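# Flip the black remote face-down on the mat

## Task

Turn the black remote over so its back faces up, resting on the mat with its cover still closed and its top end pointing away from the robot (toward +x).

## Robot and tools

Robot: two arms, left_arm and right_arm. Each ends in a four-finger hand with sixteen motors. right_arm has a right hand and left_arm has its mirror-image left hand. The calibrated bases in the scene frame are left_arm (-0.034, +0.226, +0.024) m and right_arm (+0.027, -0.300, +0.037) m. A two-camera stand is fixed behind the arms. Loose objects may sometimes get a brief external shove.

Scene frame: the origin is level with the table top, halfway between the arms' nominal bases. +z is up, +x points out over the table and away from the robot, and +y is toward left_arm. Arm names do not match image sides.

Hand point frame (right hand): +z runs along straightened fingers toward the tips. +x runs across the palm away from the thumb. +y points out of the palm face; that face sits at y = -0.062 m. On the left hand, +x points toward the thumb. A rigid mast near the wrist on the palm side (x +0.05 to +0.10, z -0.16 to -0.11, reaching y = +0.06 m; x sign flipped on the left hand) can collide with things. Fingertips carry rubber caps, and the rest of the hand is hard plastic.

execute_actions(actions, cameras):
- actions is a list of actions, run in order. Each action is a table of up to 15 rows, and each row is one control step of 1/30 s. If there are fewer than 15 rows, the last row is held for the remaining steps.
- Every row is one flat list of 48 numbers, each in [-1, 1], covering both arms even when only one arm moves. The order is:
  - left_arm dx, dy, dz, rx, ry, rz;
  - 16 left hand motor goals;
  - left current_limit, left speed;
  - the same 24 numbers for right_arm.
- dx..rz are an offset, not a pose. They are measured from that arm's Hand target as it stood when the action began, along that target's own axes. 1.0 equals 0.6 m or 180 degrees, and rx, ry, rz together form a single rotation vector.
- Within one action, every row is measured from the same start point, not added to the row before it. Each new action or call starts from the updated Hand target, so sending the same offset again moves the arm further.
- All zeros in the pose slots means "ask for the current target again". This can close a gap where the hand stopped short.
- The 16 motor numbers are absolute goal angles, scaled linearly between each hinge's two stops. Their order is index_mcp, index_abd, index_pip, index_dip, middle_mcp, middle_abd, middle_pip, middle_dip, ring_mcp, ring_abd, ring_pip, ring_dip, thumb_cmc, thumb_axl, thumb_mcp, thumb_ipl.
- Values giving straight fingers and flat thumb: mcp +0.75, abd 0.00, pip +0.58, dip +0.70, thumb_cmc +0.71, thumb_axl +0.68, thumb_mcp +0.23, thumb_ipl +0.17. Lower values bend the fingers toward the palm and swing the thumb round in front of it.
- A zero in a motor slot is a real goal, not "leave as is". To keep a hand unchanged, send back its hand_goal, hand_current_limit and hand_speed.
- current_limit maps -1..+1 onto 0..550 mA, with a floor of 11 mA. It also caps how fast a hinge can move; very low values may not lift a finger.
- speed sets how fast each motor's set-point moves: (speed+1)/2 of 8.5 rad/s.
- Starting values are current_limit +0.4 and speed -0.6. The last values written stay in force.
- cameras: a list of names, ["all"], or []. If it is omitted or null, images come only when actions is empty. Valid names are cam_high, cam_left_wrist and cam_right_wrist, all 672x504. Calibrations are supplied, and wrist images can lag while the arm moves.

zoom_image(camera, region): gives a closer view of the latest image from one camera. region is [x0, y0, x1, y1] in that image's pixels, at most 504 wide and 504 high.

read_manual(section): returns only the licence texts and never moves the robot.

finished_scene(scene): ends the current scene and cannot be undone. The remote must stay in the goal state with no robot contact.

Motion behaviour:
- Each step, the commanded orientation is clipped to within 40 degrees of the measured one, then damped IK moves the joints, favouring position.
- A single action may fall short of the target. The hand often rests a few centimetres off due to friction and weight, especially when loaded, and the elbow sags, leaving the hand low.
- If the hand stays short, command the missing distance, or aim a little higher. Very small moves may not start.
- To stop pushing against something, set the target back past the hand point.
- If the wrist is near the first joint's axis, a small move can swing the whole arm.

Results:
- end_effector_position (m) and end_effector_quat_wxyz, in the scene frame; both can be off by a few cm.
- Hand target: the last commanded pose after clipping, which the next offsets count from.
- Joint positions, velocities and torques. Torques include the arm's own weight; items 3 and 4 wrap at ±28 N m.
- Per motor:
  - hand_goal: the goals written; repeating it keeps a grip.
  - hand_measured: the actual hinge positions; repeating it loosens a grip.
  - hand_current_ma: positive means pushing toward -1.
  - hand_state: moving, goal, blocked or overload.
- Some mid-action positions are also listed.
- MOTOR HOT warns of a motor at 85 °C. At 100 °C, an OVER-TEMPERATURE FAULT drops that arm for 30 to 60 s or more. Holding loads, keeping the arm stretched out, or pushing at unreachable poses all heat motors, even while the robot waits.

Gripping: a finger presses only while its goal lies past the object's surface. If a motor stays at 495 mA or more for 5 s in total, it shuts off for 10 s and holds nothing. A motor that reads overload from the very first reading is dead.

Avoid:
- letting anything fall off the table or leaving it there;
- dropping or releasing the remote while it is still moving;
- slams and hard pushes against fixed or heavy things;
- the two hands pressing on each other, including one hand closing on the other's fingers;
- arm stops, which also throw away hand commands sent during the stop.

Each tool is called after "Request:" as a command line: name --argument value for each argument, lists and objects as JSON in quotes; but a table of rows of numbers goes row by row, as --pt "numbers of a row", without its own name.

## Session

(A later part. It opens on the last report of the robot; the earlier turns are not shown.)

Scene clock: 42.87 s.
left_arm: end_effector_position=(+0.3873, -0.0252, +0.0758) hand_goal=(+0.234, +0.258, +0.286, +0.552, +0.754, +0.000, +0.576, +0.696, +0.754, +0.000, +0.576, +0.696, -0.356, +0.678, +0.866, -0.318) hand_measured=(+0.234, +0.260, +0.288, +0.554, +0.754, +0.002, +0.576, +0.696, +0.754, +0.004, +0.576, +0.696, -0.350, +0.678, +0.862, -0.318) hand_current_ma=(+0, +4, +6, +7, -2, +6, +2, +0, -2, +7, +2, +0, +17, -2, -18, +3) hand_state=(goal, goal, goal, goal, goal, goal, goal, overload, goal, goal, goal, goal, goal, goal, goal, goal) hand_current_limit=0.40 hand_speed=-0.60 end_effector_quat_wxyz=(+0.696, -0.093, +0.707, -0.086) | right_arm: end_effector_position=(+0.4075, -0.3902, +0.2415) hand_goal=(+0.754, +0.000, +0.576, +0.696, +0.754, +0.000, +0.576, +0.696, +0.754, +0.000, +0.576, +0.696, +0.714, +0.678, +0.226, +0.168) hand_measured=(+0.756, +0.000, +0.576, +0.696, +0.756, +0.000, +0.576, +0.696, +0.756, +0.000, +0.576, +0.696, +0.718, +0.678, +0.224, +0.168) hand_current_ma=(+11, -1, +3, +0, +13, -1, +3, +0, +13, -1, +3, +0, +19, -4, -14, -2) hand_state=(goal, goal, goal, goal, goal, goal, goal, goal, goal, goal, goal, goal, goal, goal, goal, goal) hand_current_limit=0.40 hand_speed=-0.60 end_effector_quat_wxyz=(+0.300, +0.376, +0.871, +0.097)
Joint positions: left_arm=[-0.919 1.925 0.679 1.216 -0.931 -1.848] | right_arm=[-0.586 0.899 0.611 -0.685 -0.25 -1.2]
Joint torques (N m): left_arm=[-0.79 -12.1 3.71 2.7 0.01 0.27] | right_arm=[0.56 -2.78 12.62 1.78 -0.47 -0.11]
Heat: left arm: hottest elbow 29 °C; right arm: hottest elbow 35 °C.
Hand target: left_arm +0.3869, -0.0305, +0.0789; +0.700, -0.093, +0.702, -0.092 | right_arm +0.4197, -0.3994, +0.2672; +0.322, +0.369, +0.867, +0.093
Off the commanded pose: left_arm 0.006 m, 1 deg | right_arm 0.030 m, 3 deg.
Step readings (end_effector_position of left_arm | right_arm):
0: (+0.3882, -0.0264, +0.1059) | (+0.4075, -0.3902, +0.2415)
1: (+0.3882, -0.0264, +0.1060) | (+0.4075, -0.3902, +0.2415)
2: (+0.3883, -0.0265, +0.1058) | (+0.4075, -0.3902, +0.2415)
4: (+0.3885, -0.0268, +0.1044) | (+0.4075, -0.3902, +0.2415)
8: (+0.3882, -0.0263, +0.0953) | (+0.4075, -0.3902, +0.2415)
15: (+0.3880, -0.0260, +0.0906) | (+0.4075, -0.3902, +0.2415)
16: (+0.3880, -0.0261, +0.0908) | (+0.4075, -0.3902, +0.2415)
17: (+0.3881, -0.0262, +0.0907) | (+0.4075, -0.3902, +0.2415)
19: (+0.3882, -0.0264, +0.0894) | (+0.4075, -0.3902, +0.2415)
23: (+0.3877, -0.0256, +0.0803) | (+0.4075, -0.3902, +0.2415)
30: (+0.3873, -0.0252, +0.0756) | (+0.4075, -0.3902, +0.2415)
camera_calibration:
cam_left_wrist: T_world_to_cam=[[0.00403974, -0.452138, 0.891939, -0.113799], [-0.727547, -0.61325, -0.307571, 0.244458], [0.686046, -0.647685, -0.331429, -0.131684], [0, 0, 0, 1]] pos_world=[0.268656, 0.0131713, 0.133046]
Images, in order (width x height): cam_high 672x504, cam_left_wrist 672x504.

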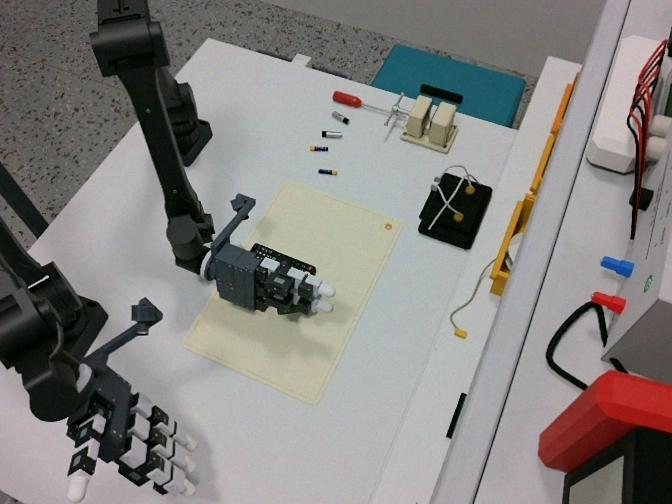

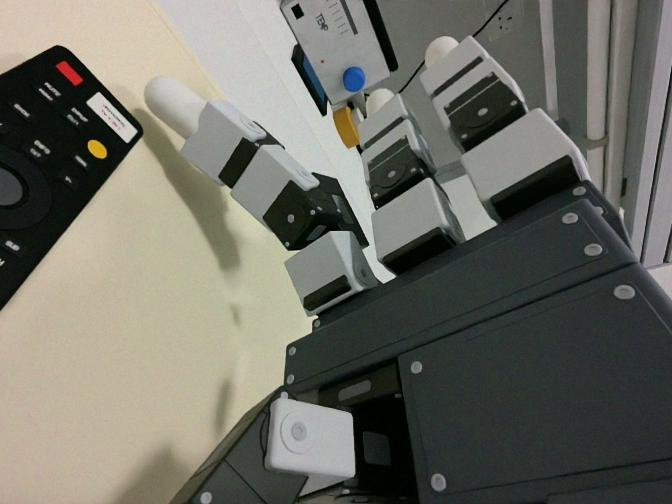

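Request:
execute_actions --actions '[[[0.0161,0.0043,0.0025,0,0,0,0.233,0.258,0.285,0.551,0.754,0,0.576,0.696,0.754,0,0.576,0.696,-0.357,0.678,0.865,-0.319,0.4,-0.6,0,0,0,0,0,0,0.754,0,0.576,0.696,0.754,0,0.576,0.696,0.754,0,0.576,0.696,0.714,0.678,0.226,0.168,0.4,-0.6]],[[0,0,0,0,0,0,0.123,0.258,0.285,0.551,0.754,0,0.576,0.696,0.754,0,0.576,0.696,-0.357,0.678,0.787,-0.319,0.4,-0.9,0,0,0,0,0,0,0.754,0,0.576,0.696,0.754,0,0.576,0.696,0.754,0,0.576,0.696,0.714,0.678,0.226,0.168,0.4,-0.6]]]' --cameras '["cam_high","cam_left_wrist"]'

Request:
zoom_image --camera "cam_left_wrist" --region '[0, 30, 300, 255]'

Request:
zoom_image --camera "cam_high" --region '[190, 210, 350, 330]'

Scene clock: 45.10 s.
left_arm: end_effector_position=(+0.3867, -0.0243, +0.0656) hand_goal=(+0.124, +0.258, +0.286, +0.552, +0.754, +0.000, +0.576, +0.696, +0.754, +0.000, +0.576, +0.696, -0.356, +0.678, +0.788, -0.318) hand_measured=(+0.144, +0.258, +0.288, +0.554, +0.754, +0.002, +0.576, +0.696, +0.754, +0.004, +0.576, +0.696, -0.350, +0.678, +0.788, -0.318) hand_current_ma=(+73, -2, +8, +7, -2, +6, +2, +0, -2, +7, +2, +0, +17, -2, +2, +3) hand_state=(goal, goal, goal, goal, goal, goal, goal, overload, goal, goal, goal, goal, goal, goal, goal, goal) hand_current_limit=0.40 hand_speed=-0.90 end_effector_quat_wxyz=(+0.696, -0.092, +0.707, -0.085) | right_arm: end_effector_position=(+0.4075, -0.3902, +0.2415) hand_goal=(+0.754, +0.000, +0.576, +0.696, +0.754, +0.000, +0.576, +0.696, +0.754, +0.000, +0.576, +0.696, +0.714, +0.678, +0.226, +0.168) hand_measured=(+0.756, +0.000, +0.576, +0.696, +0.756, +0.000, +0.576, +0.696, +0.756, +0.000, +0.576, +0.696, +0.718, +0.678, +0.224, +0.168) hand_current_ma=(+11, -1, +3, +0, +13, -1, +3, +0, +13, -1, +3, +0, +19, -4, -14, -2) hand_state=(goal, goal, goal, goal, goal, goal, goal, goal, goal, goal, goal, goal, goal, goal, goal, goal) hand_current_limit=0.40 hand_speed=-0.60 end_effector_quat_wxyz=(+0.300, +0.376, +0.871, +0.097)
Joint positions: left_arm=[-0.919 1.957 0.679 1.248 -0.931 -1.846] | right_arm=[-0.586 0.899 0.611 -0.685 -0.25 -1.2]
Joint torques (N m): left_arm=[-0.5 -11.69 3.92 2.47 0.12 0.28] | right_arm=[0.79 -2.78 12.64 1.74 -0.46 -0.12]
Heat: left arm: hottest elbow 29 °C; right arm: hottest elbow 36 °C.
Hand target: left_arm +0.3884, -0.0305, +0.0688; +0.700, -0.093, +0.702, -0.092 | right_arm +0.4197, -0.3994, +0.2672; +0.322, +0.369, +0.867, +0.093
Off the commanded pose: left_arm 0.007 m, 1 deg | right_arm 0.030 m, 3 deg.
Step readings (end_effector_position of left_arm | right_arm):
0: (+0.3874, -0.0253, +0.0758) | (+0.4075, -0.3902, +0.2415)
1: (+0.3874, -0.0253, +0.0758) | (+0.4075, -0.3902, +0.2415)
2: (+0.3874, -0.0253, +0.0758) | (+0.4075, -0.3902, +0.2415)
4: (+0.3874, -0.0253, +0.0747) | (+0.4075, -0.3902, +0.2415)
8: (+0.3869, -0.0246, +0.0685) | (+0.4075, -0.3902, +0.2415)
15: (+0.3865, -0.0241, +0.0650) | (+0.4075, -0.3902, +0.2415)
16: (+0.3865, -0.0241, +0.0650) | (+0.4075, -0.3902, +0.2415)
17: (+0.3865, -0.0241, +0.0650) | (+0.4075, -0.3902, +0.2415)
19: (+0.3865, -0.0242, +0.0650) | (+0.4075, -0.3902, +0.2415)
23: (+0.3866, -0.0242, +0.0653) | (+0.4075, -0.3902, +0.2415)
30: (+0.3867, -0.0243, +0.0656) | (+0.4075, -0.3902, +0.2415)
camera_calibration:
cam_left_wrist: T_world_to_cam=[[0.00429255, -0.454401, 0.890787, -0.104274], [-0.728001, -0.612121, -0.308742, 0.241642], [0.685562, -0.647169, -0.333432, -0.133602], [0, 0, 0, 1]] pos_world=[0.267956, 0.0140688, 0.122944]
Images, in order (width x height): cam_high 672x504, cam_left_wrist 672x504.

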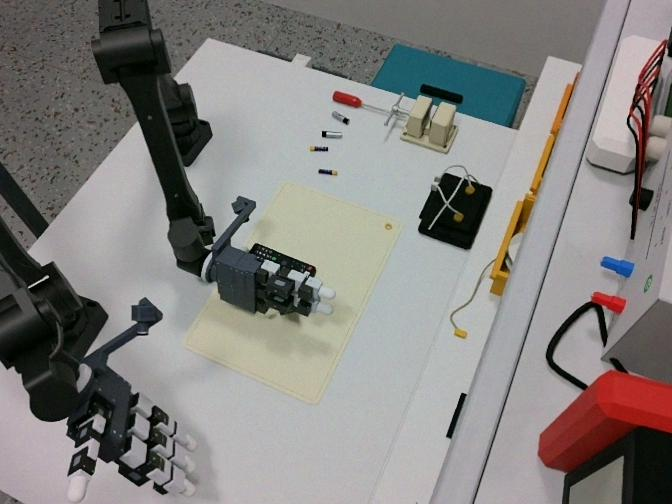

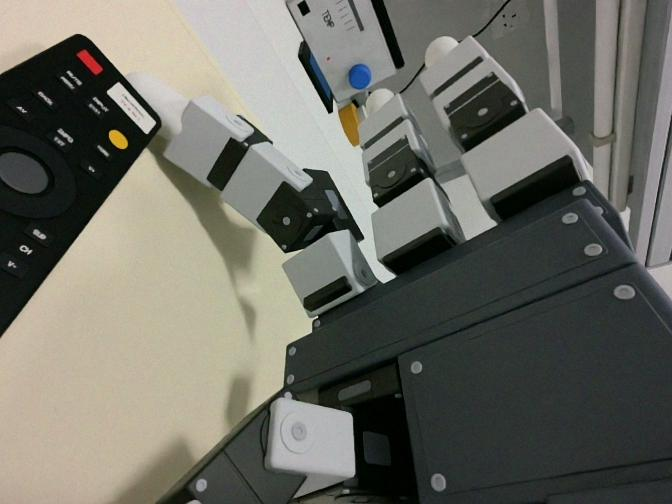

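Scaled by 1.680.

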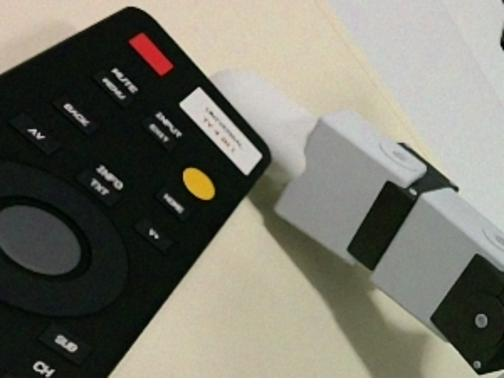

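Scaled by 3.150.

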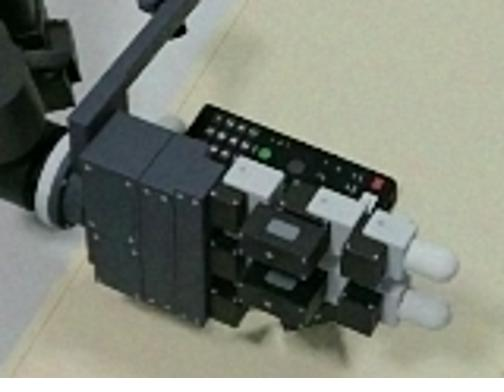

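Request:
execute_actions --actions '[[[0,0,0,0,0,0,0.1,0.258,0.285,0.551,0.754,0,0.576,0.696,0.754,0,0.576,0.696,-0.357,0.678,0.75,-0.319,0.3,-0.9,0,0,0,0,0,0,0.754,0,0.576,0.696,0.754,0,0.576,0.696,0.754,0,0.576,0.696,0.714,0.678,0.226,0.168,0.4,-0.6]],[[0,0,0,0,0,0,0.06,0.258,0.285,0.551,0.754,0,0.576,0.696,0.754,0,0.576,0.696,-0.357,0.678,0.72,-0.319,0.3,-0.9,0,0,0,0,0,0,0.754,0,0.576,0.696,0.754,0,0.576,0.696,0.754,0,0.576,0.696,0.714,0.678,0.226,0.168,0.4,-0.6]]]' --cameras '["cam_high","cam_left_wrist"]'

Request:
zoom_image --camera "cam_high" --region '[190, 210, 350, 330]'

Scene clock: 46.87 s.
left_arm: end_effector_position=(+0.3867, -0.0242, +0.0658) hand_goal=(+0.060, +0.258, +0.286, +0.552, +0.754, +0.000, +0.576, +0.696, +0.754, +0.000, +0.576, +0.696, -0.356, +0.678, +0.720, -0.318) hand_measured=(+0.128, +0.254, +0.304, +0.560, +0.754, +0.002, +0.576, +0.696, +0.754, +0.004, +0.576, +0.696, -0.350, +0.678, +0.766, -0.308) hand_current_ma=(+296, -8, +59, +22, -2, +6, +2, +0, -2, +7, +2, +0, +15, -2, +238, +43) hand_state=(blocked, goal, goal, goal, goal, goal, goal, overload, goal, goal, goal, goal, goal, goal, blocked, goal) hand_current_limit=0.30 hand_speed=-0.90 end_effector_quat_wxyz=(+0.696, -0.091, +0.708, -0.084) | right_arm: end_effector_position=(+0.4075, -0.3902, +0.2415) hand_goal=(+0.754, +0.000, +0.576, +0.696, +0.754, +0.000, +0.576, +0.696, +0.754, +0.000, +0.576, +0.696, +0.714, +0.678, +0.226, +0.168) hand_measured=(+0.756, +0.000, +0.576, +0.696, +0.756, +0.000, +0.576, +0.696, +0.756, +0.000, +0.576, +0.696, +0.718, +0.678, +0.224, +0.168) hand_current_ma=(+11, -1, +3, +0, +13, -1, +3, +0, +13, -1, +3, +0, +19, -4, -14, -2) hand_state=(goal, goal, goal, goal, goal, goal, goal, goal, goal, goal, goal, goal, goal, goal, goal, goal) hand_current_limit=0.40 hand_speed=-0.60 end_effector_quat_wxyz=(+0.300, +0.376, +0.871, +0.097)
Joint positions: left_arm=[-0.919 1.957 0.679 1.248 -0.931 -1.844] | right_arm=[-0.586 0.899 0.611 -0.685 -0.25 -1.2]
Joint torques (N m): left_arm=[-0.26 -11.93 3.88 2.54 0.08 0.28] | right_arm=[0.91 -2.96 12.71 1.65 -0.47 -0.11]
Heat: left arm: hottest elbow 29 °C; right arm: hottest elbow 36 °C.
Hand target: left_arm +0.3884, -0.0305, +0.0688; +0.700, -0.093, +0.702, -0.092 | right_arm +0.4197, -0.3994, +0.2672; +0.322, +0.369, +0.867, +0.093
Off the commanded pose: left_arm 0.007 m, 1 deg | right_arm 0.030 m, 3 deg.
Step readings (end_effector_position of left_arm | right_arm):
0: (+0.3867, -0.0243, +0.0656) | (+0.4075, -0.3902, +0.2415)
1: (+0.3867, -0.0243, +0.0656) | (+0.4075, -0.3902, +0.2415)
2: (+0.3867, -0.0243, +0.0656) | (+0.4075, -0.3902, +0.2415)
4: (+0.3867, -0.0243, +0.0656) | (+0.4075, -0.3902, +0.2415)
8: (+0.3867, -0.0243, +0.0657) | (+0.4075, -0.3902, +0.2415)
15: (+0.3867, -0.0243, +0.0657) | (+0.4075, -0.3902, +0.2415)
16: (+0.3867, -0.0243, +0.0657) | (+0.4075, -0.3902, +0.2415)
17: (+0.3867, -0.0243, +0.0657) | (+0.4075, -0.3902, +0.2415)
19: (+0.3867, -0.0243, +0.0657) | (+0.4075, -0.3902, +0.2415)
23: (+0.3867, -0.0242, +0.0658) | (+0.4075, -0.3902, +0.2415)
30: (+0.3867, -0.0242, +0.0658) | (+0.4075, -0.3902, +0.2415)
camera_calibration:
cam_left_wrist: T_world_to_cam=[[0.00414061, -0.456455, 0.889737, -0.104388], [-0.728202, -0.611168, -0.310154, 0.241958], [0.68535, -0.646624, -0.334922, -0.133404], [0, 0, 0, 1]] pos_world=[0.268055, 0.0139666, 0.123242]
Images, in order (width x height): cam_high 672x504, cam_left_wrist 672x504.

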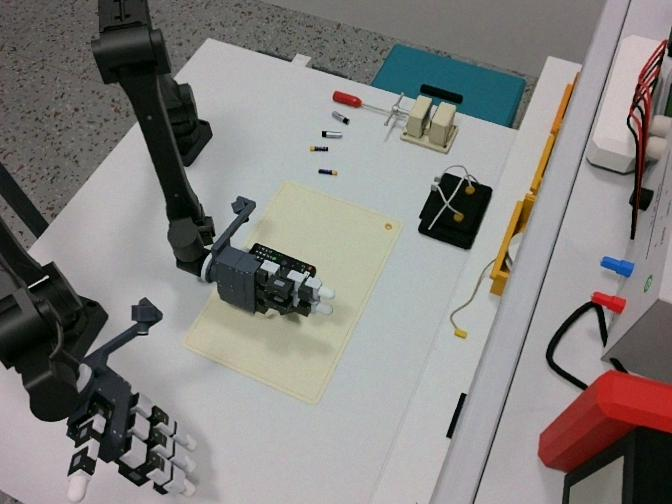

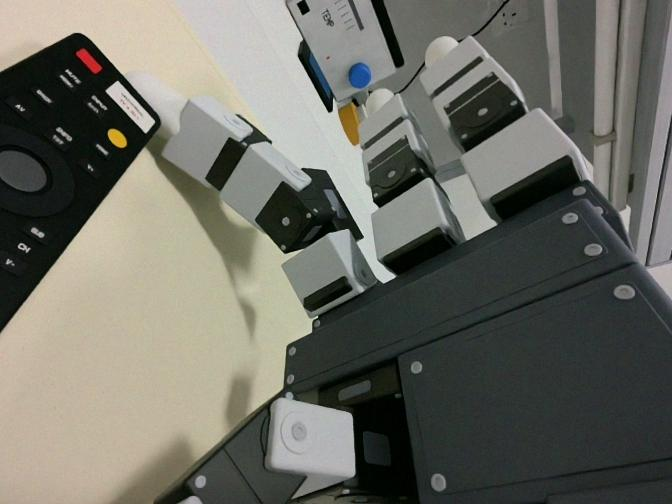

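Scaled by 3.150.

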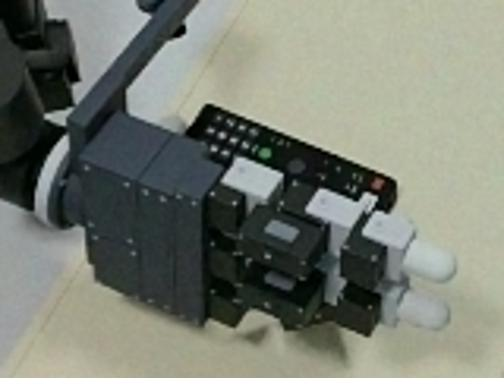

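Request:
execute_actions --actions '[[[0,0,0,0,0,0,0.233,0.258,0.285,0.551,0.754,0,0.576,0.696,0.754,0,0.576,0.696,-0.357,0.678,0.865,-0.319,0.4,-0.6,0,0,0,0,0,0,0.754,0,0.576,0.696,0.754,0,0.576,0.696,0.754,0,0.576,0.696,0.714,0.678,0.226,0.168,0.4,-0.6]],[[-0.0155,-0.0197,0,0,0,0.0403,0.233,0.294,0.285,0.551,0.754,0,0.576,0.696,0.754,0,0.576,0.696,-0.269,0.678,0.865,-0.319,0.4,-0.6,0,0,0,0,0,0,0.754,0,0.576,0.696,0.754,0,0.576,0.696,0.754,0,0.576,0.696,0.714,0.678,0.226,0.168,0.4,-0.6]],[[0.002,-0.0149,0.0017,0,0,0.0403,0.233,0.294,0.285,0.551,0.754,0,0.576,0.696,0.754,0,0.576,0.696,-0.269,0.678,0.865,-0.319,0.4,-0.6,0,0,0,0,0,0,0.754,0,0.576,0.696,0.754,0,0.576,0.696,0.754,0,0.576,0.696,0.714,0.678,0.226,0.168,0.4,-0.6]]]' --cameras '["cam_high","cam_left_wrist"]'

Scene clock: 53.73 s.
left_arm: end_effector_position=(+0.3859, -0.0359, +0.0762) hand_goal=(+0.234, +0.294, +0.286, +0.552, +0.754, +0.000, +0.576, +0.696, +0.754, +0.000, +0.576, +0.696, -0.268, +0.678, +0.866, -0.318) hand_measured=(+0.232, +0.296, +0.288, +0.554, +0.754, +0.002, +0.576, +0.696, +0.754, +0.004, +0.576, +0.696, -0.264, +0.678, +0.862, -0.316) hand_current_ma=(-6, +3, +6, +7, -2, +6, +2, +0, -2, +7, +2, +0, +12, -3, -16, +7) hand_state=(goal, goal, goal, goal, goal, goal, goal, overload, goal, goal, goal, goal, goal, goal, goal, goal) hand_current_limit=0.40 hand_speed=-0.60 end_effector_quat_wxyz=(+0.700, -0.002, +0.714, +0.003) | right_arm: end_effector_position=(+0.4075, -0.3902, +0.2415) hand_goal=(+0.754, +0.000, +0.576, +0.696, +0.754, +0.000, +0.576, +0.696, +0.754, +0.000, +0.576, +0.696, +0.714, +0.678, +0.226, +0.168) hand_measured=(+0.756, +0.000, +0.576, +0.696, +0.756, +0.000, +0.576, +0.696, +0.756, +0.000, +0.576, +0.696, +0.718, +0.678, +0.224, +0.168) hand_current_ma=(+11, -1, +3, +0, +13, -1, +3, +0, +13, -1, +3, +0, +19, -4, -14, -2) hand_state=(goal, goal, goal, goal, goal, goal, goal, goal, goal, goal, goal, goal, goal, goal, goal, goal) hand_current_limit=0.40 hand_speed=-0.60 end_effector_quat_wxyz=(+0.300, +0.376, +0.871, +0.097)
Joint positions: left_arm=[-0.95 2.002 0.727 1.239 -0.96 -1.598] | right_arm=[-0.586 0.899 0.611 -0.685 -0.25 -1.2]
Joint torques (N m): left_arm=[-0.44 -12.28 5.27 2.03 -0.09 0.31] | right_arm=[0.97 -2.78 12.57 1.76 -0.48 -0.1]
Heat: left arm: hottest elbow 29 °C; right arm: hottest elbow 38 °C.
Hand target: left_arm +0.3894, -0.0483, +0.0808; +0.706, -0.003, +0.708, -0.003 | right_arm +0.4197, -0.3994, +0.2672; +0.322, +0.369, +0.867, +0.093
Off the commanded pose: left_arm 0.014 m, 1 deg | right_arm 0.030 m, 3 deg.
Step readings (end_effector_position of left_arm | right_arm):
0: (+0.3867, -0.0242, +0.0658) | (+0.4075, -0.3902, +0.2415)
1: (+0.3867, -0.0242, +0.0658) | (+0.4075, -0.3902, +0.2415)
2: (+0.3867, -0.0242, +0.0658) | (+0.4075, -0.3902, +0.2415)
4: (+0.3867, -0.0242, +0.0658) | (+0.4075, -0.3902, +0.2415)
8: (+0.3867, -0.0242, +0.0658) | (+0.4075, -0.3902, +0.2415)
15: (+0.3867, -0.0242, +0.0658) | (+0.4075, -0.3902, +0.2415)
16: (+0.3867, -0.0242, +0.0658) | (+0.4075, -0.3902, +0.2415)
17: (+0.3866, -0.0238, +0.0664) | (+0.4075, -0.3902, +0.2415)
19: (+0.3854, -0.0233, +0.0681) | (+0.4075, -0.3902, +0.2415)
23: (+0.3848, -0.0247, +0.0722) | (+0.4075, -0.3902, +0.2415)
30: (+0.3852, -0.0277, +0.0767) | (+0.4075, -0.3902, +0.2415)
31: (+0.3852, -0.0277, +0.0771) | (+0.4075, -0.3902, +0.2415)
32: (+0.3850, -0.0278, +0.0776) | (+0.4075, -0.3902, +0.2415)
34: (+0.3855, -0.0293, +0.0779) | (+0.4075, -0.3902, +0.2415)
38: (+0.3869, -0.0353, +0.0758) | (+0.4075, -0.3902, +0.2415)
45: (+0.3859, -0.0363, +0.0749) | (+0.4075, -0.3902, +0.2415)
camera_calibration:
cam_left_wrist: T_world_to_cam=[[0.00476836, -0.663345, 0.748298, -0.115916], [-0.732734, -0.511545, -0.448801, 0.253416], [0.680498, -0.546163, -0.488495, -0.11964], [0, 0, 0, 1]] pos_world=[0.267654, -0.0126015, 0.142029]
Images, in order (width x height): cam_high 672x504, cam_left_wrist 672x504.

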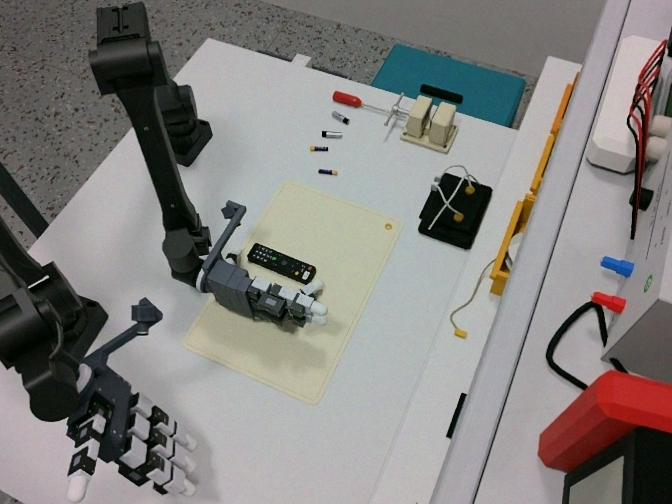

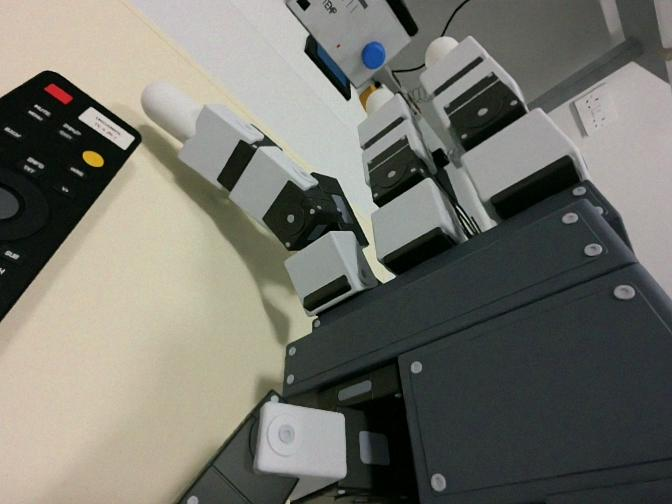

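Request:
execute_actions --actions '[[[0.0217,0,0.0033,0,0,0,0.233,0.294,0.285,0.551,0.754,0,0.576,0.696,0.754,0,0.576,0.696,-0.269,0.678,0.865,-0.319,0.4,-0.6,0,0,0,0,0,0,0.754,0,0.576,0.696,0.754,0,0.576,0.696,0.754,0,0.576,0.696,0.714,0.678,0.226,0.168,0.4,-0.6]]]' --cameras '["cam_high","cam_left_wrist"]'

Request:
zoom_image --camera "cam_high" --region '[190, 210, 350, 330]'

Scene clock: 55.37 s.
left_arm: end_effector_position=(+0.3873, -0.0378, +0.0642) hand_goal=(+0.234, +0.294, +0.286, +0.552, +0.754, +0.000, +0.576, +0.696, +0.754, +0.000, +0.576, +0.696, -0.268, +0.678, +0.866, -0.318) hand_measured=(+0.232, +0.286, +0.286, +0.554, +0.754, +0.002, +0.576, +0.696, +0.754, +0.004, +0.576, +0.696, -0.264, +0.678, +0.862, -0.316) hand_current_ma=(-6, -24, -2, +5, -2, +6, +2, +0, -2, +7, +2, +0, +14, -3, -16, +7) hand_state=(goal, goal, goal, goal, goal, goal, goal, overload, goal, goal, goal, goal, goal, goal, goal, goal) hand_current_limit=0.40 hand_speed=-0.60 end_effector_quat_wxyz=(+0.698, +0.002, +0.716, +0.008) | right_arm: end_effector_position=(+0.4075, -0.3902, +0.2415) hand_goal=(+0.754, +0.000, +0.576, +0.696, +0.754, +0.000, +0.576, +0.696, +0.754, +0.000, +0.576, +0.696, +0.714, +0.678, +0.226, +0.168) hand_measured=(+0.756, +0.000, +0.576, +0.696, +0.756, +0.000, +0.576, +0.696, +0.756, +0.000, +0.576, +0.696, +0.718, +0.678, +0.224, +0.168) hand_current_ma=(+11, -1, +3, +0, +13, -1, +3, +0, +13, -1, +3, +0, +19, -4, -14, -2) hand_state=(goal, goal, goal, goal, goal, goal, goal, goal, goal, goal, goal, goal, goal, goal, goal, goal) hand_current_limit=0.40 hand_speed=-0.60 end_effector_quat_wxyz=(+0.300, +0.376, +0.871, +0.097)
Joint positions: left_arm=[-0.95 2.042 0.74 1.259 -0.96 -1.591] | right_arm=[-0.586 0.899 0.611 -0.685 -0.25 -1.2]
Joint torques (N m): left_arm=[-0.21 -12.34 4.93 2.51 0.03 0.24] | right_arm=[0.79 -2.55 12.53 1.76 -0.44 -0.13]
Heat: left arm: hottest elbow 28 °C; right arm: hottest elbow 38 °C.
Hand target: left_arm +0.3915, -0.0485, +0.0678; +0.706, -0.003, +0.708, -0.003 | right_arm +0.4197, -0.3994, +0.2672; +0.322, +0.369, +0.867, +0.093
Off the commanded pose: left_arm 0.012 m, 2 deg | right_arm 0.030 m, 3 deg.
Step readings (end_effector_position of left_arm | right_arm):
0: (+0.3859, -0.0359, +0.0763) | (+0.4075, -0.3902, +0.2415)
1: (+0.3859, -0.0359, +0.0763) | (+0.4075, -0.3902, +0.2415)
2: (+0.3860, -0.0361, +0.0759) | (+0.4075, -0.3902, +0.2415)
4: (+0.3866, -0.0369, +0.0733) | (+0.4075, -0.3902, +0.2415)
8: (+0.3869, -0.0373, +0.0644) | (+0.4075, -0.3902, +0.2415)
15: (+0.3873, -0.0378, +0.0641) | (+0.4075, -0.3902, +0.2415)
camera_calibration:
cam_left_wrist: T_world_to_cam=[[0.00764204, -0.672366, 0.74018, -0.109102], [-0.734622, -0.505967, -0.452027, 0.249215], [0.678434, -0.540298, -0.497801, -0.125942], [0, 0, 0, 1]] pos_world=[0.269356, -0.015308, 0.130712]
Images, in order (width x height): cam_high 672x504, cam_left_wrist 672x504.

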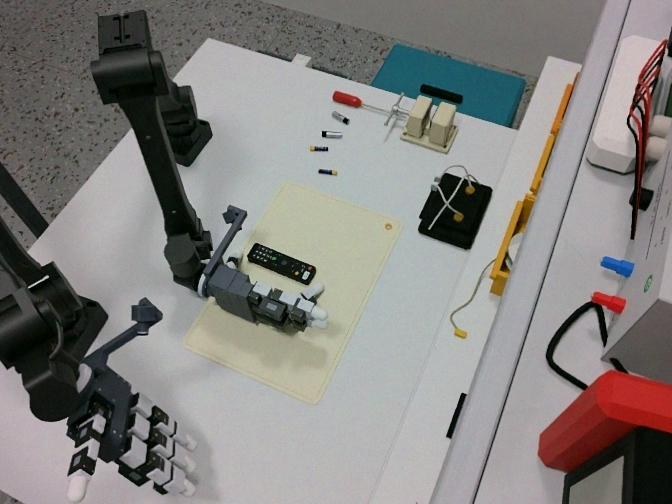

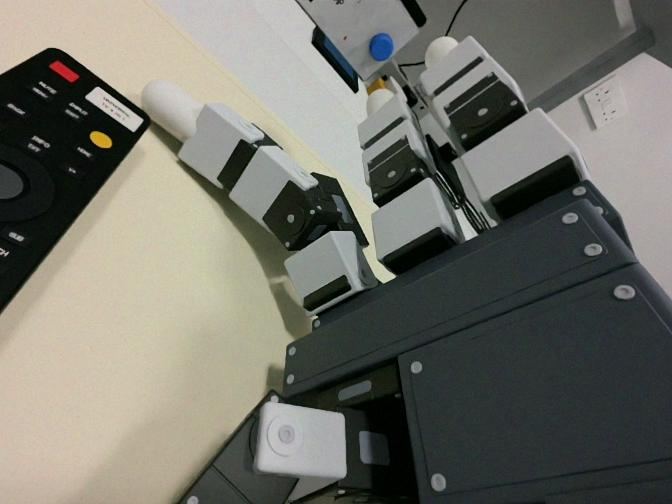

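Scaled by 3.150.

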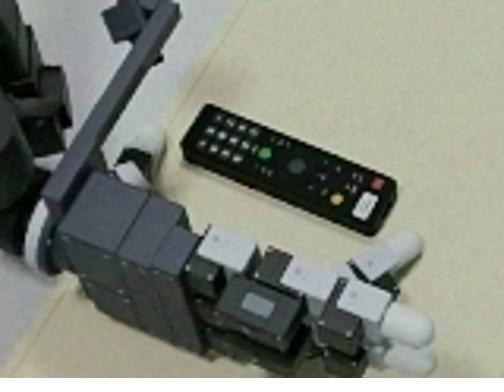

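Request:
execute_actions --actions '[[[-0.002,-0.009,0.002,0,0,0,0.233,0.294,0.285,0.551,0.754,0,0.576,0.696,0.754,0,0.576,0.696,-0.269,0.678,0.865,-0.319,0.4,-0.6,0,0,0,0,0,0,0.754,0,0.576,0.696,0.754,0,0.576,0.696,0.754,0,0.576,0.696,0.714,0.678,0.226,0.168,0.4,-0.6]],[[0,0,0,0,0,0,0.14,0.294,0.285,0.551,0.754,0,0.576,0.696,0.754,0,0.576,0.696,-0.269,0.678,0.787,-0.319,0.4,-0.85,0,0,0,0,0,0,0.754,0,0.576,0.696,0.754,0,0.576,0.696,0.754,0,0.576,0.696,0.714,0.678,0.226,0.168,0.4,-0.6]]]' --cameras '["cam_high","cam_left_wrist"]'

Request:
zoom_image --camera "cam_high" --region '[190, 210, 350, 330]'

Scene clock: 58.50 s.
left_arm: end_effector_position=(+0.3899, -0.0416, +0.0658) hand_goal=(+0.140, +0.294, +0.286, +0.552, +0.754, +0.000, +0.576, +0.696, +0.754, +0.000, +0.576, +0.696, -0.268, +0.678, +0.788, -0.318) hand_measured=(+0.142, +0.296, +0.286, +0.554, +0.754, +0.002, +0.576, +0.696, +0.754, +0.004, +0.576, +0.696, -0.264, +0.678, +0.792, -0.316) hand_current_ma=(+9, +2, -2, +5, -2, +6, +2, +0, -2, +7, +2, +0, +14, -3, +19, +7) hand_state=(goal, goal, goal, goal, goal, goal, goal, overload, goal, goal, goal, goal, goal, goal, goal, goal) hand_current_limit=0.40 hand_speed=-0.85 end_effector_quat_wxyz=(+0.701, -0.001, +0.714, +0.005) | right_arm: end_effector_position=(+0.4075, -0.3902, +0.2415) hand_goal=(+0.754, +0.000, +0.576, +0.696, +0.754, +0.000, +0.576, +0.696, +0.754, +0.000, +0.576, +0.696, +0.714, +0.678, +0.226, +0.168) hand_measured=(+0.756, +0.000, +0.576, +0.696, +0.756, +0.000, +0.576, +0.696, +0.756, +0.000, +0.576, +0.696, +0.718, +0.678, +0.224, +0.168) hand_current_ma=(+11, -1, +3, +0, +13, -1, +3, +0, +13, -1, +3, +0, +19, -4, -14, -2) hand_state=(goal, goal, goal, goal, goal, goal, goal, goal, goal, goal, goal, goal, goal, goal, goal, goal) hand_current_limit=0.40 hand_speed=-0.60 end_effector_quat_wxyz=(+0.300, +0.376, +0.871, +0.097)
Joint positions: left_arm=[-0.95 2.044 0.753 1.259 -0.962 -1.591] | right_arm=[-0.586 0.899 0.611 -0.685 -0.25 -1.2]
Joint torques (N m): left_arm=[-0.38 -12.45 5.05 2.04 -0.1 0.26] | right_arm=[0.97 -2.61 12.72 1.81 -0.47 -0.13]
Heat: left arm: hottest elbow 28 °C; right arm: hottest elbow 39 °C.
Hand target: left_arm +0.3926, -0.0540, +0.0690; +0.706, -0.003, +0.708, -0.003 | right_arm +0.4197, -0.3994, +0.2672; +0.322, +0.369, +0.867, +0.093
Off the commanded pose: left_arm 0.013 m, 1 deg | right_arm 0.030 m, 3 deg.
Step readings (end_effector_position of left_arm | right_arm):
0: (+0.3873, -0.0378, +0.0642) | (+0.4075, -0.3902, +0.2415)
1: (+0.3873, -0.0378, +0.0642) | (+0.4075, -0.3902, +0.2415)
2: (+0.3873, -0.0378, +0.0642) | (+0.4075, -0.3902, +0.2415)
4: (+0.3879, -0.0385, +0.0647) | (+0.4075, -0.3902, +0.2415)
8: (+0.3895, -0.0408, +0.0658) | (+0.4075, -0.3902, +0.2415)
15: (+0.3899, -0.0417, +0.0661) | (+0.4075, -0.3902, +0.2415)
16: (+0.3899, -0.0417, +0.0660) | (+0.4075, -0.3902, +0.2415)
17: (+0.3899, -0.0417, +0.0660) | (+0.4075, -0.3902, +0.2415)
19: (+0.3899, -0.0417, +0.0660) | (+0.4075, -0.3902, +0.2415)
23: (+0.3899, -0.0416, +0.0658) | (+0.4075, -0.3902, +0.2415)
30: (+0.3899, -0.0416, +0.0658) | (+0.4075, -0.3902, +0.2415)
camera_calibration:
cam_left_wrist: T_world_to_cam=[[0.00393581, -0.666171, 0.745789, -0.111478], [-0.731316, -0.510574, -0.452207, 0.248454], [0.682028, -0.543627, -0.489191, -0.130958], [0, 0, 0, 1]] pos_world=[0.271454, -0.018602, 0.131429]
Images, in order (width x height): cam_high 672x504, cam_left_wrist 672x504.

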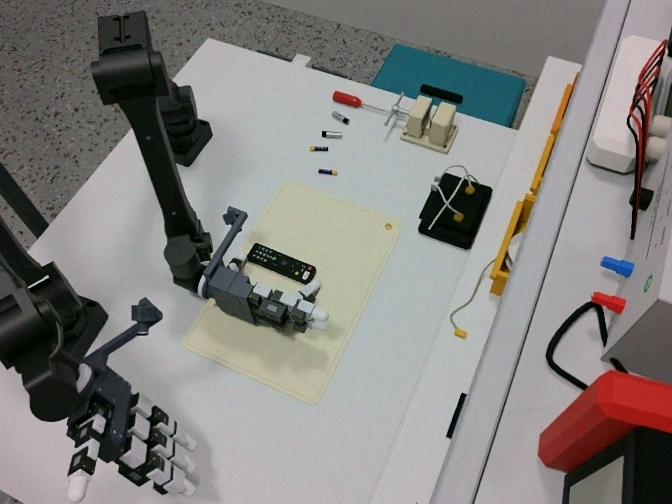

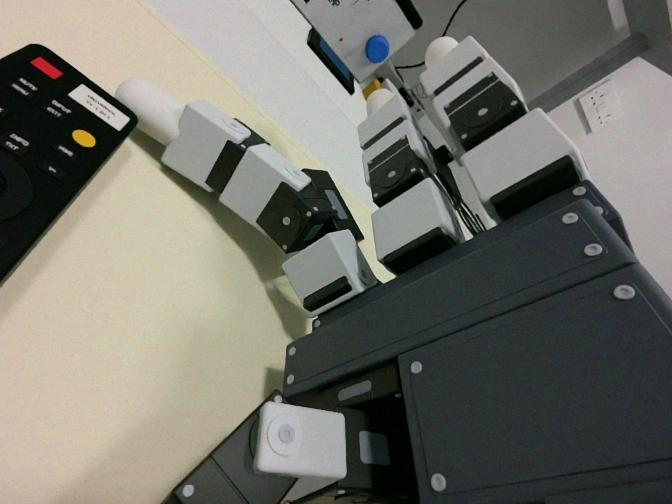

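Scaled by 3.150.

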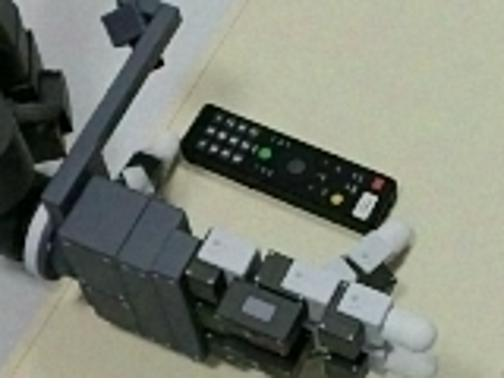

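Request:
execute_actions --actions '[[[0,0,0,0,0,0,0.09,0.294,0.285,0.551,0.754,0,0.576,0.696,0.754,0,0.576,0.696,-0.269,0.678,0.765,-0.319,0.3,-0.9,0,0,0,0,0,0,0.754,0,0.576,0.696,0.754,0,0.576,0.696,0.754,0,0.576,0.696,0.714,0.678,0.226,0.168,0.4,-0.6]],[[0,0,0,0,0,0,0.06,0.294,0.285,0.551,0.754,0,0.576,0.696,0.754,0,0.576,0.696,-0.269,0.678,0.71,-0.319,0.3,-0.9,0,0,0,0,0,0,0.754,0,0.576,0.696,0.754,0,0.576,0.696,0.754,0,0.576,0.696,0.714,0.678,0.226,0.168,0.4,-0.6]]]' --cameras '["cam_high","cam_left_wrist"]'

Request:
zoom_image --camera "cam_high" --region '[190, 210, 350, 330]'

Scene clock: 60.10 s.
left_arm: end_effector_position=(+0.3893, -0.0423, +0.0658) hand_goal=(+0.060, +0.294, +0.286, +0.552, +0.754, +0.000, +0.576, +0.696, +0.754, +0.000, +0.576, +0.696, -0.268, +0.678, +0.710, -0.318) hand_measured=(+0.106, +0.294, +0.302, +0.560, +0.754, +0.002, +0.576, +0.696, +0.754, +0.004, +0.576, +0.696, -0.266, +0.678, +0.768, -0.304) hand_current_ma=(+196, -2, +55, +24, -2, +6, +2, +0, -2, +7, +2, +0, +8, -3, +308, +66) hand_state=(blocked, goal, goal, goal, goal, goal, goal, overload, goal, goal, goal, goal, goal, goal, blocked, goal) hand_current_limit=0.30 hand_speed=-0.90 end_effector_quat_wxyz=(+0.701, +0.000, +0.714, +0.005) | right_arm: end_effector_position=(+0.4075, -0.3902, +0.2415) hand_goal=(+0.754, +0.000, +0.576, +0.696, +0.754, +0.000, +0.576, +0.696, +0.754, +0.000, +0.576, +0.696, +0.714, +0.678, +0.226, +0.168) hand_measured=(+0.756, +0.000, +0.576, +0.696, +0.756, +0.000, +0.576, +0.696, +0.756, +0.000, +0.576, +0.696, +0.718, +0.678, +0.224, +0.168) hand_current_ma=(+11, -1, +3, +0, +13, -1, +3, +0, +13, -1, +3, +0, +19, -4, -14, -2) hand_state=(goal, goal, goal, goal, goal, goal, goal, goal, goal, goal, goal, goal, goal, goal, goal, goal) hand_current_limit=0.40 hand_speed=-0.60 end_effector_quat_wxyz=(+0.300, +0.376, +0.871, +0.097)
Joint positions: left_arm=[-0.952 2.044 0.753 1.259 -0.963 -1.591] | right_arm=[-0.586 0.899 0.611 -0.685 -0.25 -1.2]
Joint torques (N m): left_arm=[-0.79 -12.28 5 2.07 -0.06 0.28] | right_arm=[0.44 -2.32 12.56 1.77 -0.47 -0.09]
Heat: left arm: hottest elbow 28 °C; right arm: hottest elbow 39 °C.
Hand target: left_arm +0.3926, -0.0539, +0.0690; +0.706, -0.003, +0.708, -0.003 | right_arm +0.4197, -0.3994, +0.2672; +0.322, +0.369, +0.867, +0.093
Off the commanded pose: left_arm 0.013 m, 1 deg | right_arm 0.030 m, 3 deg.
Step readings (end_effector_position of left_arm | right_arm):
0: (+0.3899, -0.0416, +0.0658) | (+0.4075, -0.3902, +0.2415)
1: (+0.3899, -0.0416, +0.0658) | (+0.4075, -0.3902, +0.2415)
2: (+0.3898, -0.0415, +0.0658) | (+0.4075, -0.3902, +0.2415)
4: (+0.3897, -0.0416, +0.0658) | (+0.4075, -0.3902, +0.2415)
8: (+0.3896, -0.0418, +0.0658) | (+0.4075, -0.3902, +0.2415)
15: (+0.3896, -0.0418, +0.0658) | (+0.4075, -0.3902, +0.2415)
16: (+0.3896, -0.0418, +0.0658) | (+0.4075, -0.3902, +0.2415)
17: (+0.3896, -0.0418, +0.0658) | (+0.4075, -0.3902, +0.2415)
19: (+0.3896, -0.0418, +0.0658) | (+0.4075, -0.3902, +0.2415)
23: (+0.3893, -0.0423, +0.0658) | (+0.4075, -0.3902, +0.2415)
30: (+0.3893, -0.0423, +0.0658) | (+0.4075, -0.3902, +0.2415)
camera_calibration:
cam_left_wrist: T_world_to_cam=[[0.00318122, -0.666159, 0.745803, -0.111674], [-0.73194, -0.509717, -0.452163, 0.247887], [0.681361, -0.544445, -0.48921, -0.130708], [0, 0, 0, 1]] pos_world=[0.270853, -0.0192037, 0.131429]
Images, in order (width x height): cam_high 672x504, cam_left_wrist 672x504.

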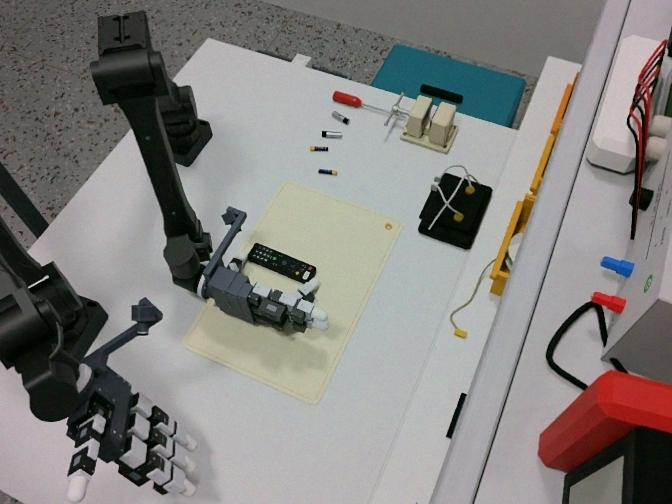

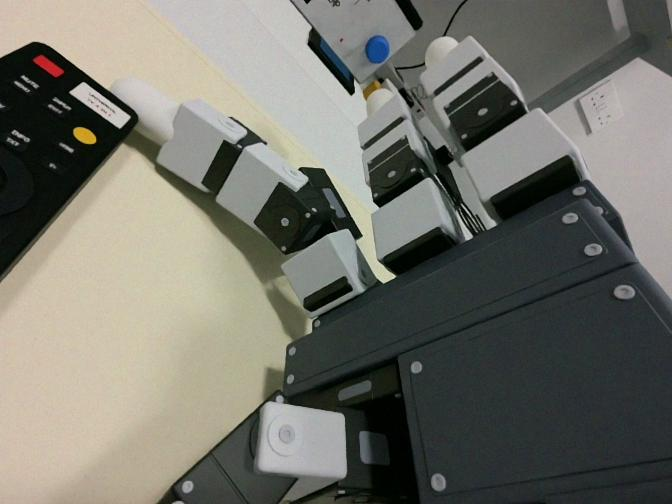

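Scaled by 3.150.

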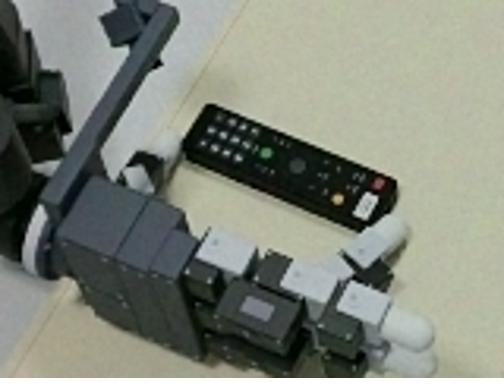

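Request:
execute_actions --actions '[[[-0.02,0,0,0,0,0,0.06,0.294,0.285,0.551,0.754,0,0.576,0.696,0.754,0,0.576,0.696,-0.269,0.678,0.71,-0.319,0.3,-0.9,0,0,0,0,0,0,0.754,0,0.576,0.696,0.754,0,0.576,0.696,0.754,0,0.576,0.696,0.714,0.678,0.226,0.168,0.4,-0.6]],[[-0.02,0,0,0,0,0,0.06,0.294,0.285,0.551,0.754,0,0.576,0.696,0.754,0,0.576,0.696,-0.269,0.678,0.71,-0.319,0.3,-0.9,0,0,0,0,0,0,0.754,0,0.576,0.696,0.754,0,0.576,0.696,0.754,0,0.576,0.696,0.714,0.678,0.226,0.168,0.4,-0.6]]]' --cameras '["cam_high","cam_left_wrist"]'

Request:
zoom_image --camera "cam_high" --region '[190, 210, 350, 330]'

Scene clock: 61.80 s.
left_arm: end_effector_position=(+0.3904, -0.0439, +0.0787) hand_goal=(+0.060, +0.294, +0.286, +0.552, +0.754, +0.000, +0.576, +0.696, +0.754, +0.000, +0.576, +0.696, -0.268, +0.678, +0.710, -0.318) hand_measured=(+0.106, +0.294, +0.310, +0.564, +0.754, +0.002, +0.576, +0.696, +0.754, +0.004, +0.576, +0.696, -0.256, +0.676, +0.758, -0.304) hand_current_ma=(+196, +0, +83, +39, -2, +6, +2, +0, -2, +7, +2, +0, +40, -6, +250, +70) hand_state=(blocked, goal, blocked, goal, goal, goal, goal, overload, goal, goal, goal, goal, goal, goal, blocked, goal) hand_current_limit=0.30 hand_speed=-0.90 end_effector_quat_wxyz=(+0.700, +0.001, +0.715, +0.006) | right_arm: end_effector_position=(+0.4075, -0.3902, +0.2415) hand_goal=(+0.754, +0.000, +0.576, +0.696, +0.754, +0.000, +0.576, +0.696, +0.754, +0.000, +0.576, +0.696, +0.714, +0.678, +0.226, +0.168) hand_measured=(+0.756, +0.000, +0.576, +0.696, +0.756, +0.000, +0.576, +0.696, +0.756, +0.000, +0.576, +0.696, +0.718, +0.678, +0.224, +0.168) hand_current_ma=(+11, -1, +3, +0, +13, -1, +3, +0, +13, -1, +3, +0, +19, -4, -14, -2) hand_state=(goal, goal, goal, goal, goal, goal, goal, goal, goal, goal, goal, goal, goal, goal, goal, goal) hand_current_limit=0.40 hand_speed=-0.60 end_effector_quat_wxyz=(+0.300, +0.376, +0.871, +0.097)
Joint positions: left_arm=[-0.952 2.005 0.753 1.215 -0.963 -1.591] | right_arm=[-0.586 0.899 0.611 -0.685 -0.25 -1.2]
Joint torques (N m): left_arm=[-0.44 -15.33 4.55 1.59 -0.05 0.25] | right_arm=[0.97 -2.9 12.6 1.7 -0.46 -0.12]
Heat: left arm: hottest elbow 28 °C; right arm: hottest elbow 39 °C.
Hand target: left_arm +0.3927, -0.0537, +0.0931; +0.706, -0.003, +0.708, -0.003 | right_arm +0.4197, -0.3994, +0.2672; +0.322, +0.369, +0.867, +0.093
Off the commanded pose: left_arm 0.018 m, 2 deg | right_arm 0.030 m, 3 deg.
Step readings (end_effector_position of left_arm | right_arm):
0: (+0.3893, -0.0423, +0.0658) | (+0.4075, -0.3902, +0.2415)
1: (+0.3893, -0.0423, +0.0658) | (+0.4075, -0.3902, +0.2415)
2: (+0.3893, -0.0423, +0.0658) | (+0.4075, -0.3902, +0.2415)
4: (+0.3893, -0.0422, +0.0658) | (+0.4075, -0.3902, +0.2415)
8: (+0.3892, -0.0422, +0.0656) | (+0.4075, -0.3902, +0.2415)
15: (+0.3892, -0.0422, +0.0658) | (+0.4075, -0.3902, +0.2415)
16: (+0.3892, -0.0422, +0.0657) | (+0.4075, -0.3902, +0.2415)
17: (+0.3892, -0.0422, +0.0661) | (+0.4075, -0.3902, +0.2415)
19: (+0.3893, -0.0423, +0.0674) | (+0.4075, -0.3902, +0.2415)
23: (+0.3900, -0.0433, +0.0745) | (+0.4075, -0.3902, +0.2415)
30: (+0.3904, -0.0439, +0.0787) | (+0.4075, -0.3902, +0.2415)
camera_calibration:
cam_left_wrist: T_world_to_cam=[[0.00525671, -0.669411, 0.742874, -0.123069], [-0.733179, -0.50776, -0.45236, 0.25436], [0.680016, -0.542281, -0.493467, -0.125168], [0, 0, 0, 1]] pos_world=[0.272254, -0.021106, 0.144721]
Images, in order (width x height): cam_high 672x504, cam_left_wrist 672x504.

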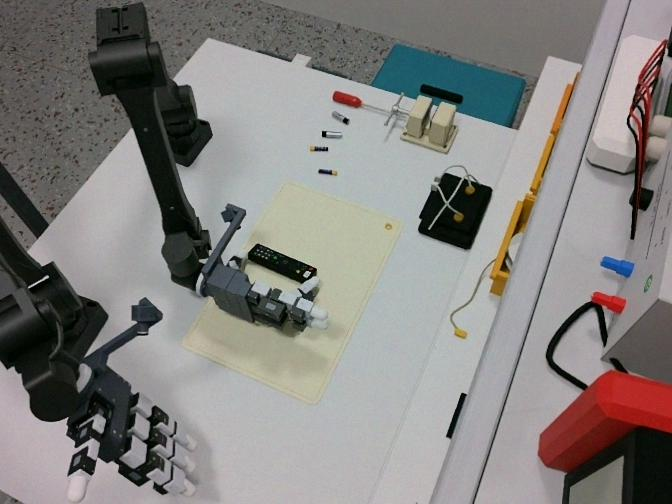

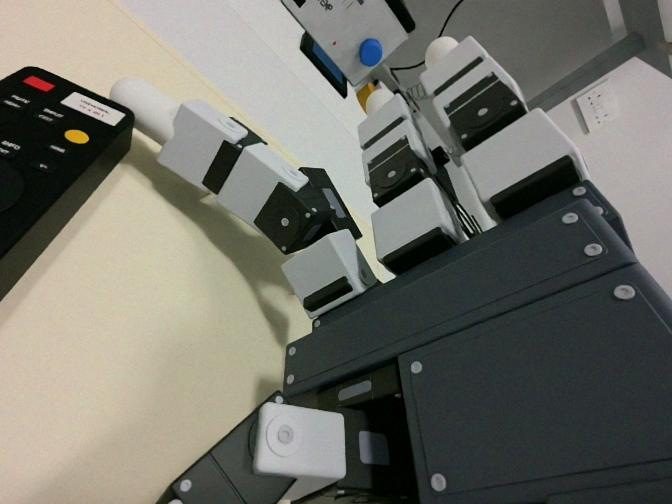

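Scaled by 3.150.

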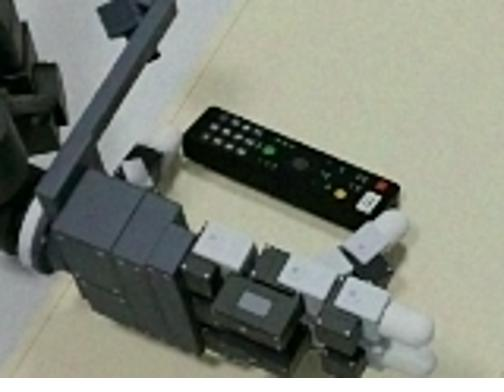

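Request:
execute_actions --actions '[[[-0.003,0.018,0,0,0,0,0.06,0.294,0.285,0.551,0.754,0,0.576,0.696,0.754,0,0.576,0.696,-0.269,0.678,0.71,-0.319,0.3,-0.9,0,0,0,0,0,0,0.754,0,0.576,0.696,0.754,0,0.576,0.696,0.754,0,0.576,0.696,0.714,0.678,0.226,0.168,0.4,-0.6]]]' --cameras '["cam_high","cam_left_wrist"]'

Request:
zoom_image --camera "cam_high" --region '[190, 210, 350, 330]'

Scene clock: 63.43 s.
left_arm: end_effector_position=(+0.3895, -0.0430, +0.0816) hand_goal=(+0.060, +0.294, +0.286, +0.552, +0.754, +0.000, +0.576, +0.696, +0.754, +0.000, +0.576, +0.696, -0.268, +0.678, +0.710, -0.318) hand_measured=(+0.106, +0.294, +0.310, +0.564, +0.754, +0.002, +0.576, +0.696, +0.754, +0.004, +0.576, +0.696, -0.256, +0.676, +0.756, -0.304) hand_current_ma=(+196, +0, +87, +41, -2, +6, +2, +0, -2, +7, +2, +0, +40, -6, +243, +70) hand_state=(blocked, goal, blocked, goal, goal, goal, goal, overload, goal, goal, goal, goal, goal, goal, blocked, goal) hand_current_limit=0.30 hand_speed=-0.90 end_effector_quat_wxyz=(+0.700, +0.004, +0.714, +0.003) | right_arm: end_effector_position=(+0.4075, -0.3902, +0.2415) hand_goal=(+0.754, +0.000, +0.576, +0.696, +0.754, +0.000, +0.576, +0.696, +0.754, +0.000, +0.576, +0.696, +0.714, +0.678, +0.226, +0.168) hand_measured=(+0.756, +0.000, +0.576, +0.696, +0.756, +0.000, +0.576, +0.696, +0.756, +0.000, +0.576, +0.696, +0.718, +0.678, +0.224, +0.168) hand_current_ma=(+11, -1, +3, +0, +13, -1, +3, +0, +13, -1, +3, +0, +19, -4, -14, -2) hand_state=(goal, goal, goal, goal, goal, goal, goal, goal, goal, goal, goal, goal, goal, goal, goal, goal) hand_current_limit=0.40 hand_speed=-0.60 end_effector_quat_wxyz=(+0.300, +0.376, +0.871, +0.097)
Joint positions: left_arm=[-0.952 1.993 0.743 1.214 -0.954 -1.591] | right_arm=[-0.586 0.899 0.611 -0.685 -0.25 -1.2]
Joint torques (N m): left_arm=[0.79 -15.56 3.44 1.87 0.14 0.28] | right_arm=[0.5 -2.67 12.6 1.8 -0.48 -0.11]
Heat: left arm: hottest elbow 28 °C; right arm: hottest elbow 40 °C.
Hand target: left_arm +0.3927, -0.0428, +0.0948; +0.706, -0.003, +0.708, -0.003 | right_arm +0.4197, -0.3994, +0.2672; +0.322, +0.369, +0.867, +0.093
Off the commanded pose: left_arm 0.014 m, 1 deg | right_arm 0.030 m, 3 deg.
Step readings (end_effector_position of left_arm | right_arm):
0: (+0.3904, -0.0439, +0.0786) | (+0.4075, -0.3902, +0.2415)
1: (+0.3904, -0.0439, +0.0786) | (+0.4075, -0.3902, +0.2415)
2: (+0.3905, -0.0440, +0.0788) | (+0.4075, -0.3902, +0.2415)
4: (+0.3905, -0.0441, +0.0790) | (+0.4075, -0.3902, +0.2415)
8: (+0.3899, -0.0436, +0.0806) | (+0.4075, -0.3902, +0.2415)
15: (+0.3895, -0.0430, +0.0816) | (+0.4075, -0.3902, +0.2415)
camera_calibration:
cam_left_wrist: T_world_to_cam=[[-0.00127355, -0.66836, 0.743837, -0.122098], [-0.737537, -0.50169, -0.452046, 0.257347], [0.675305, -0.549183, -0.492301, -0.121128], [0, 0, 0, 1]] pos_world=[0.271446, -0.0190185, 0.147523]
Images, in order (width x height): cam_high 672x504, cam_left_wrist 672x504.

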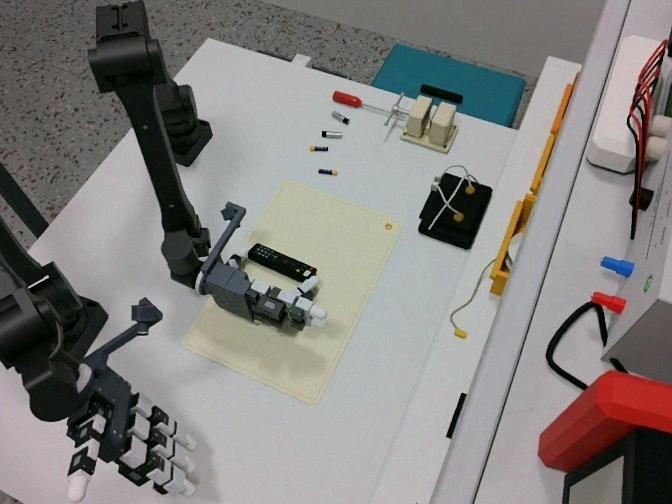

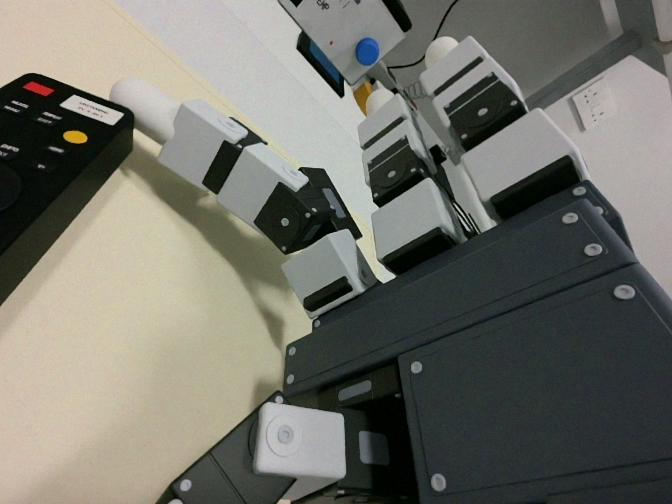

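Scaled by 3.150.

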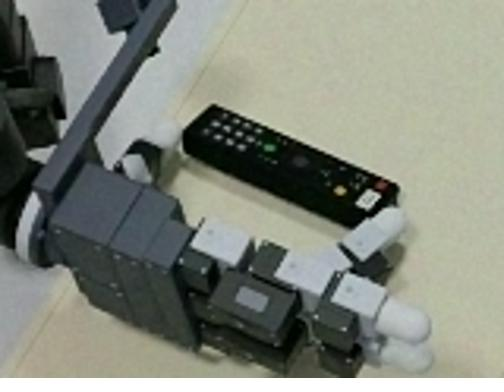

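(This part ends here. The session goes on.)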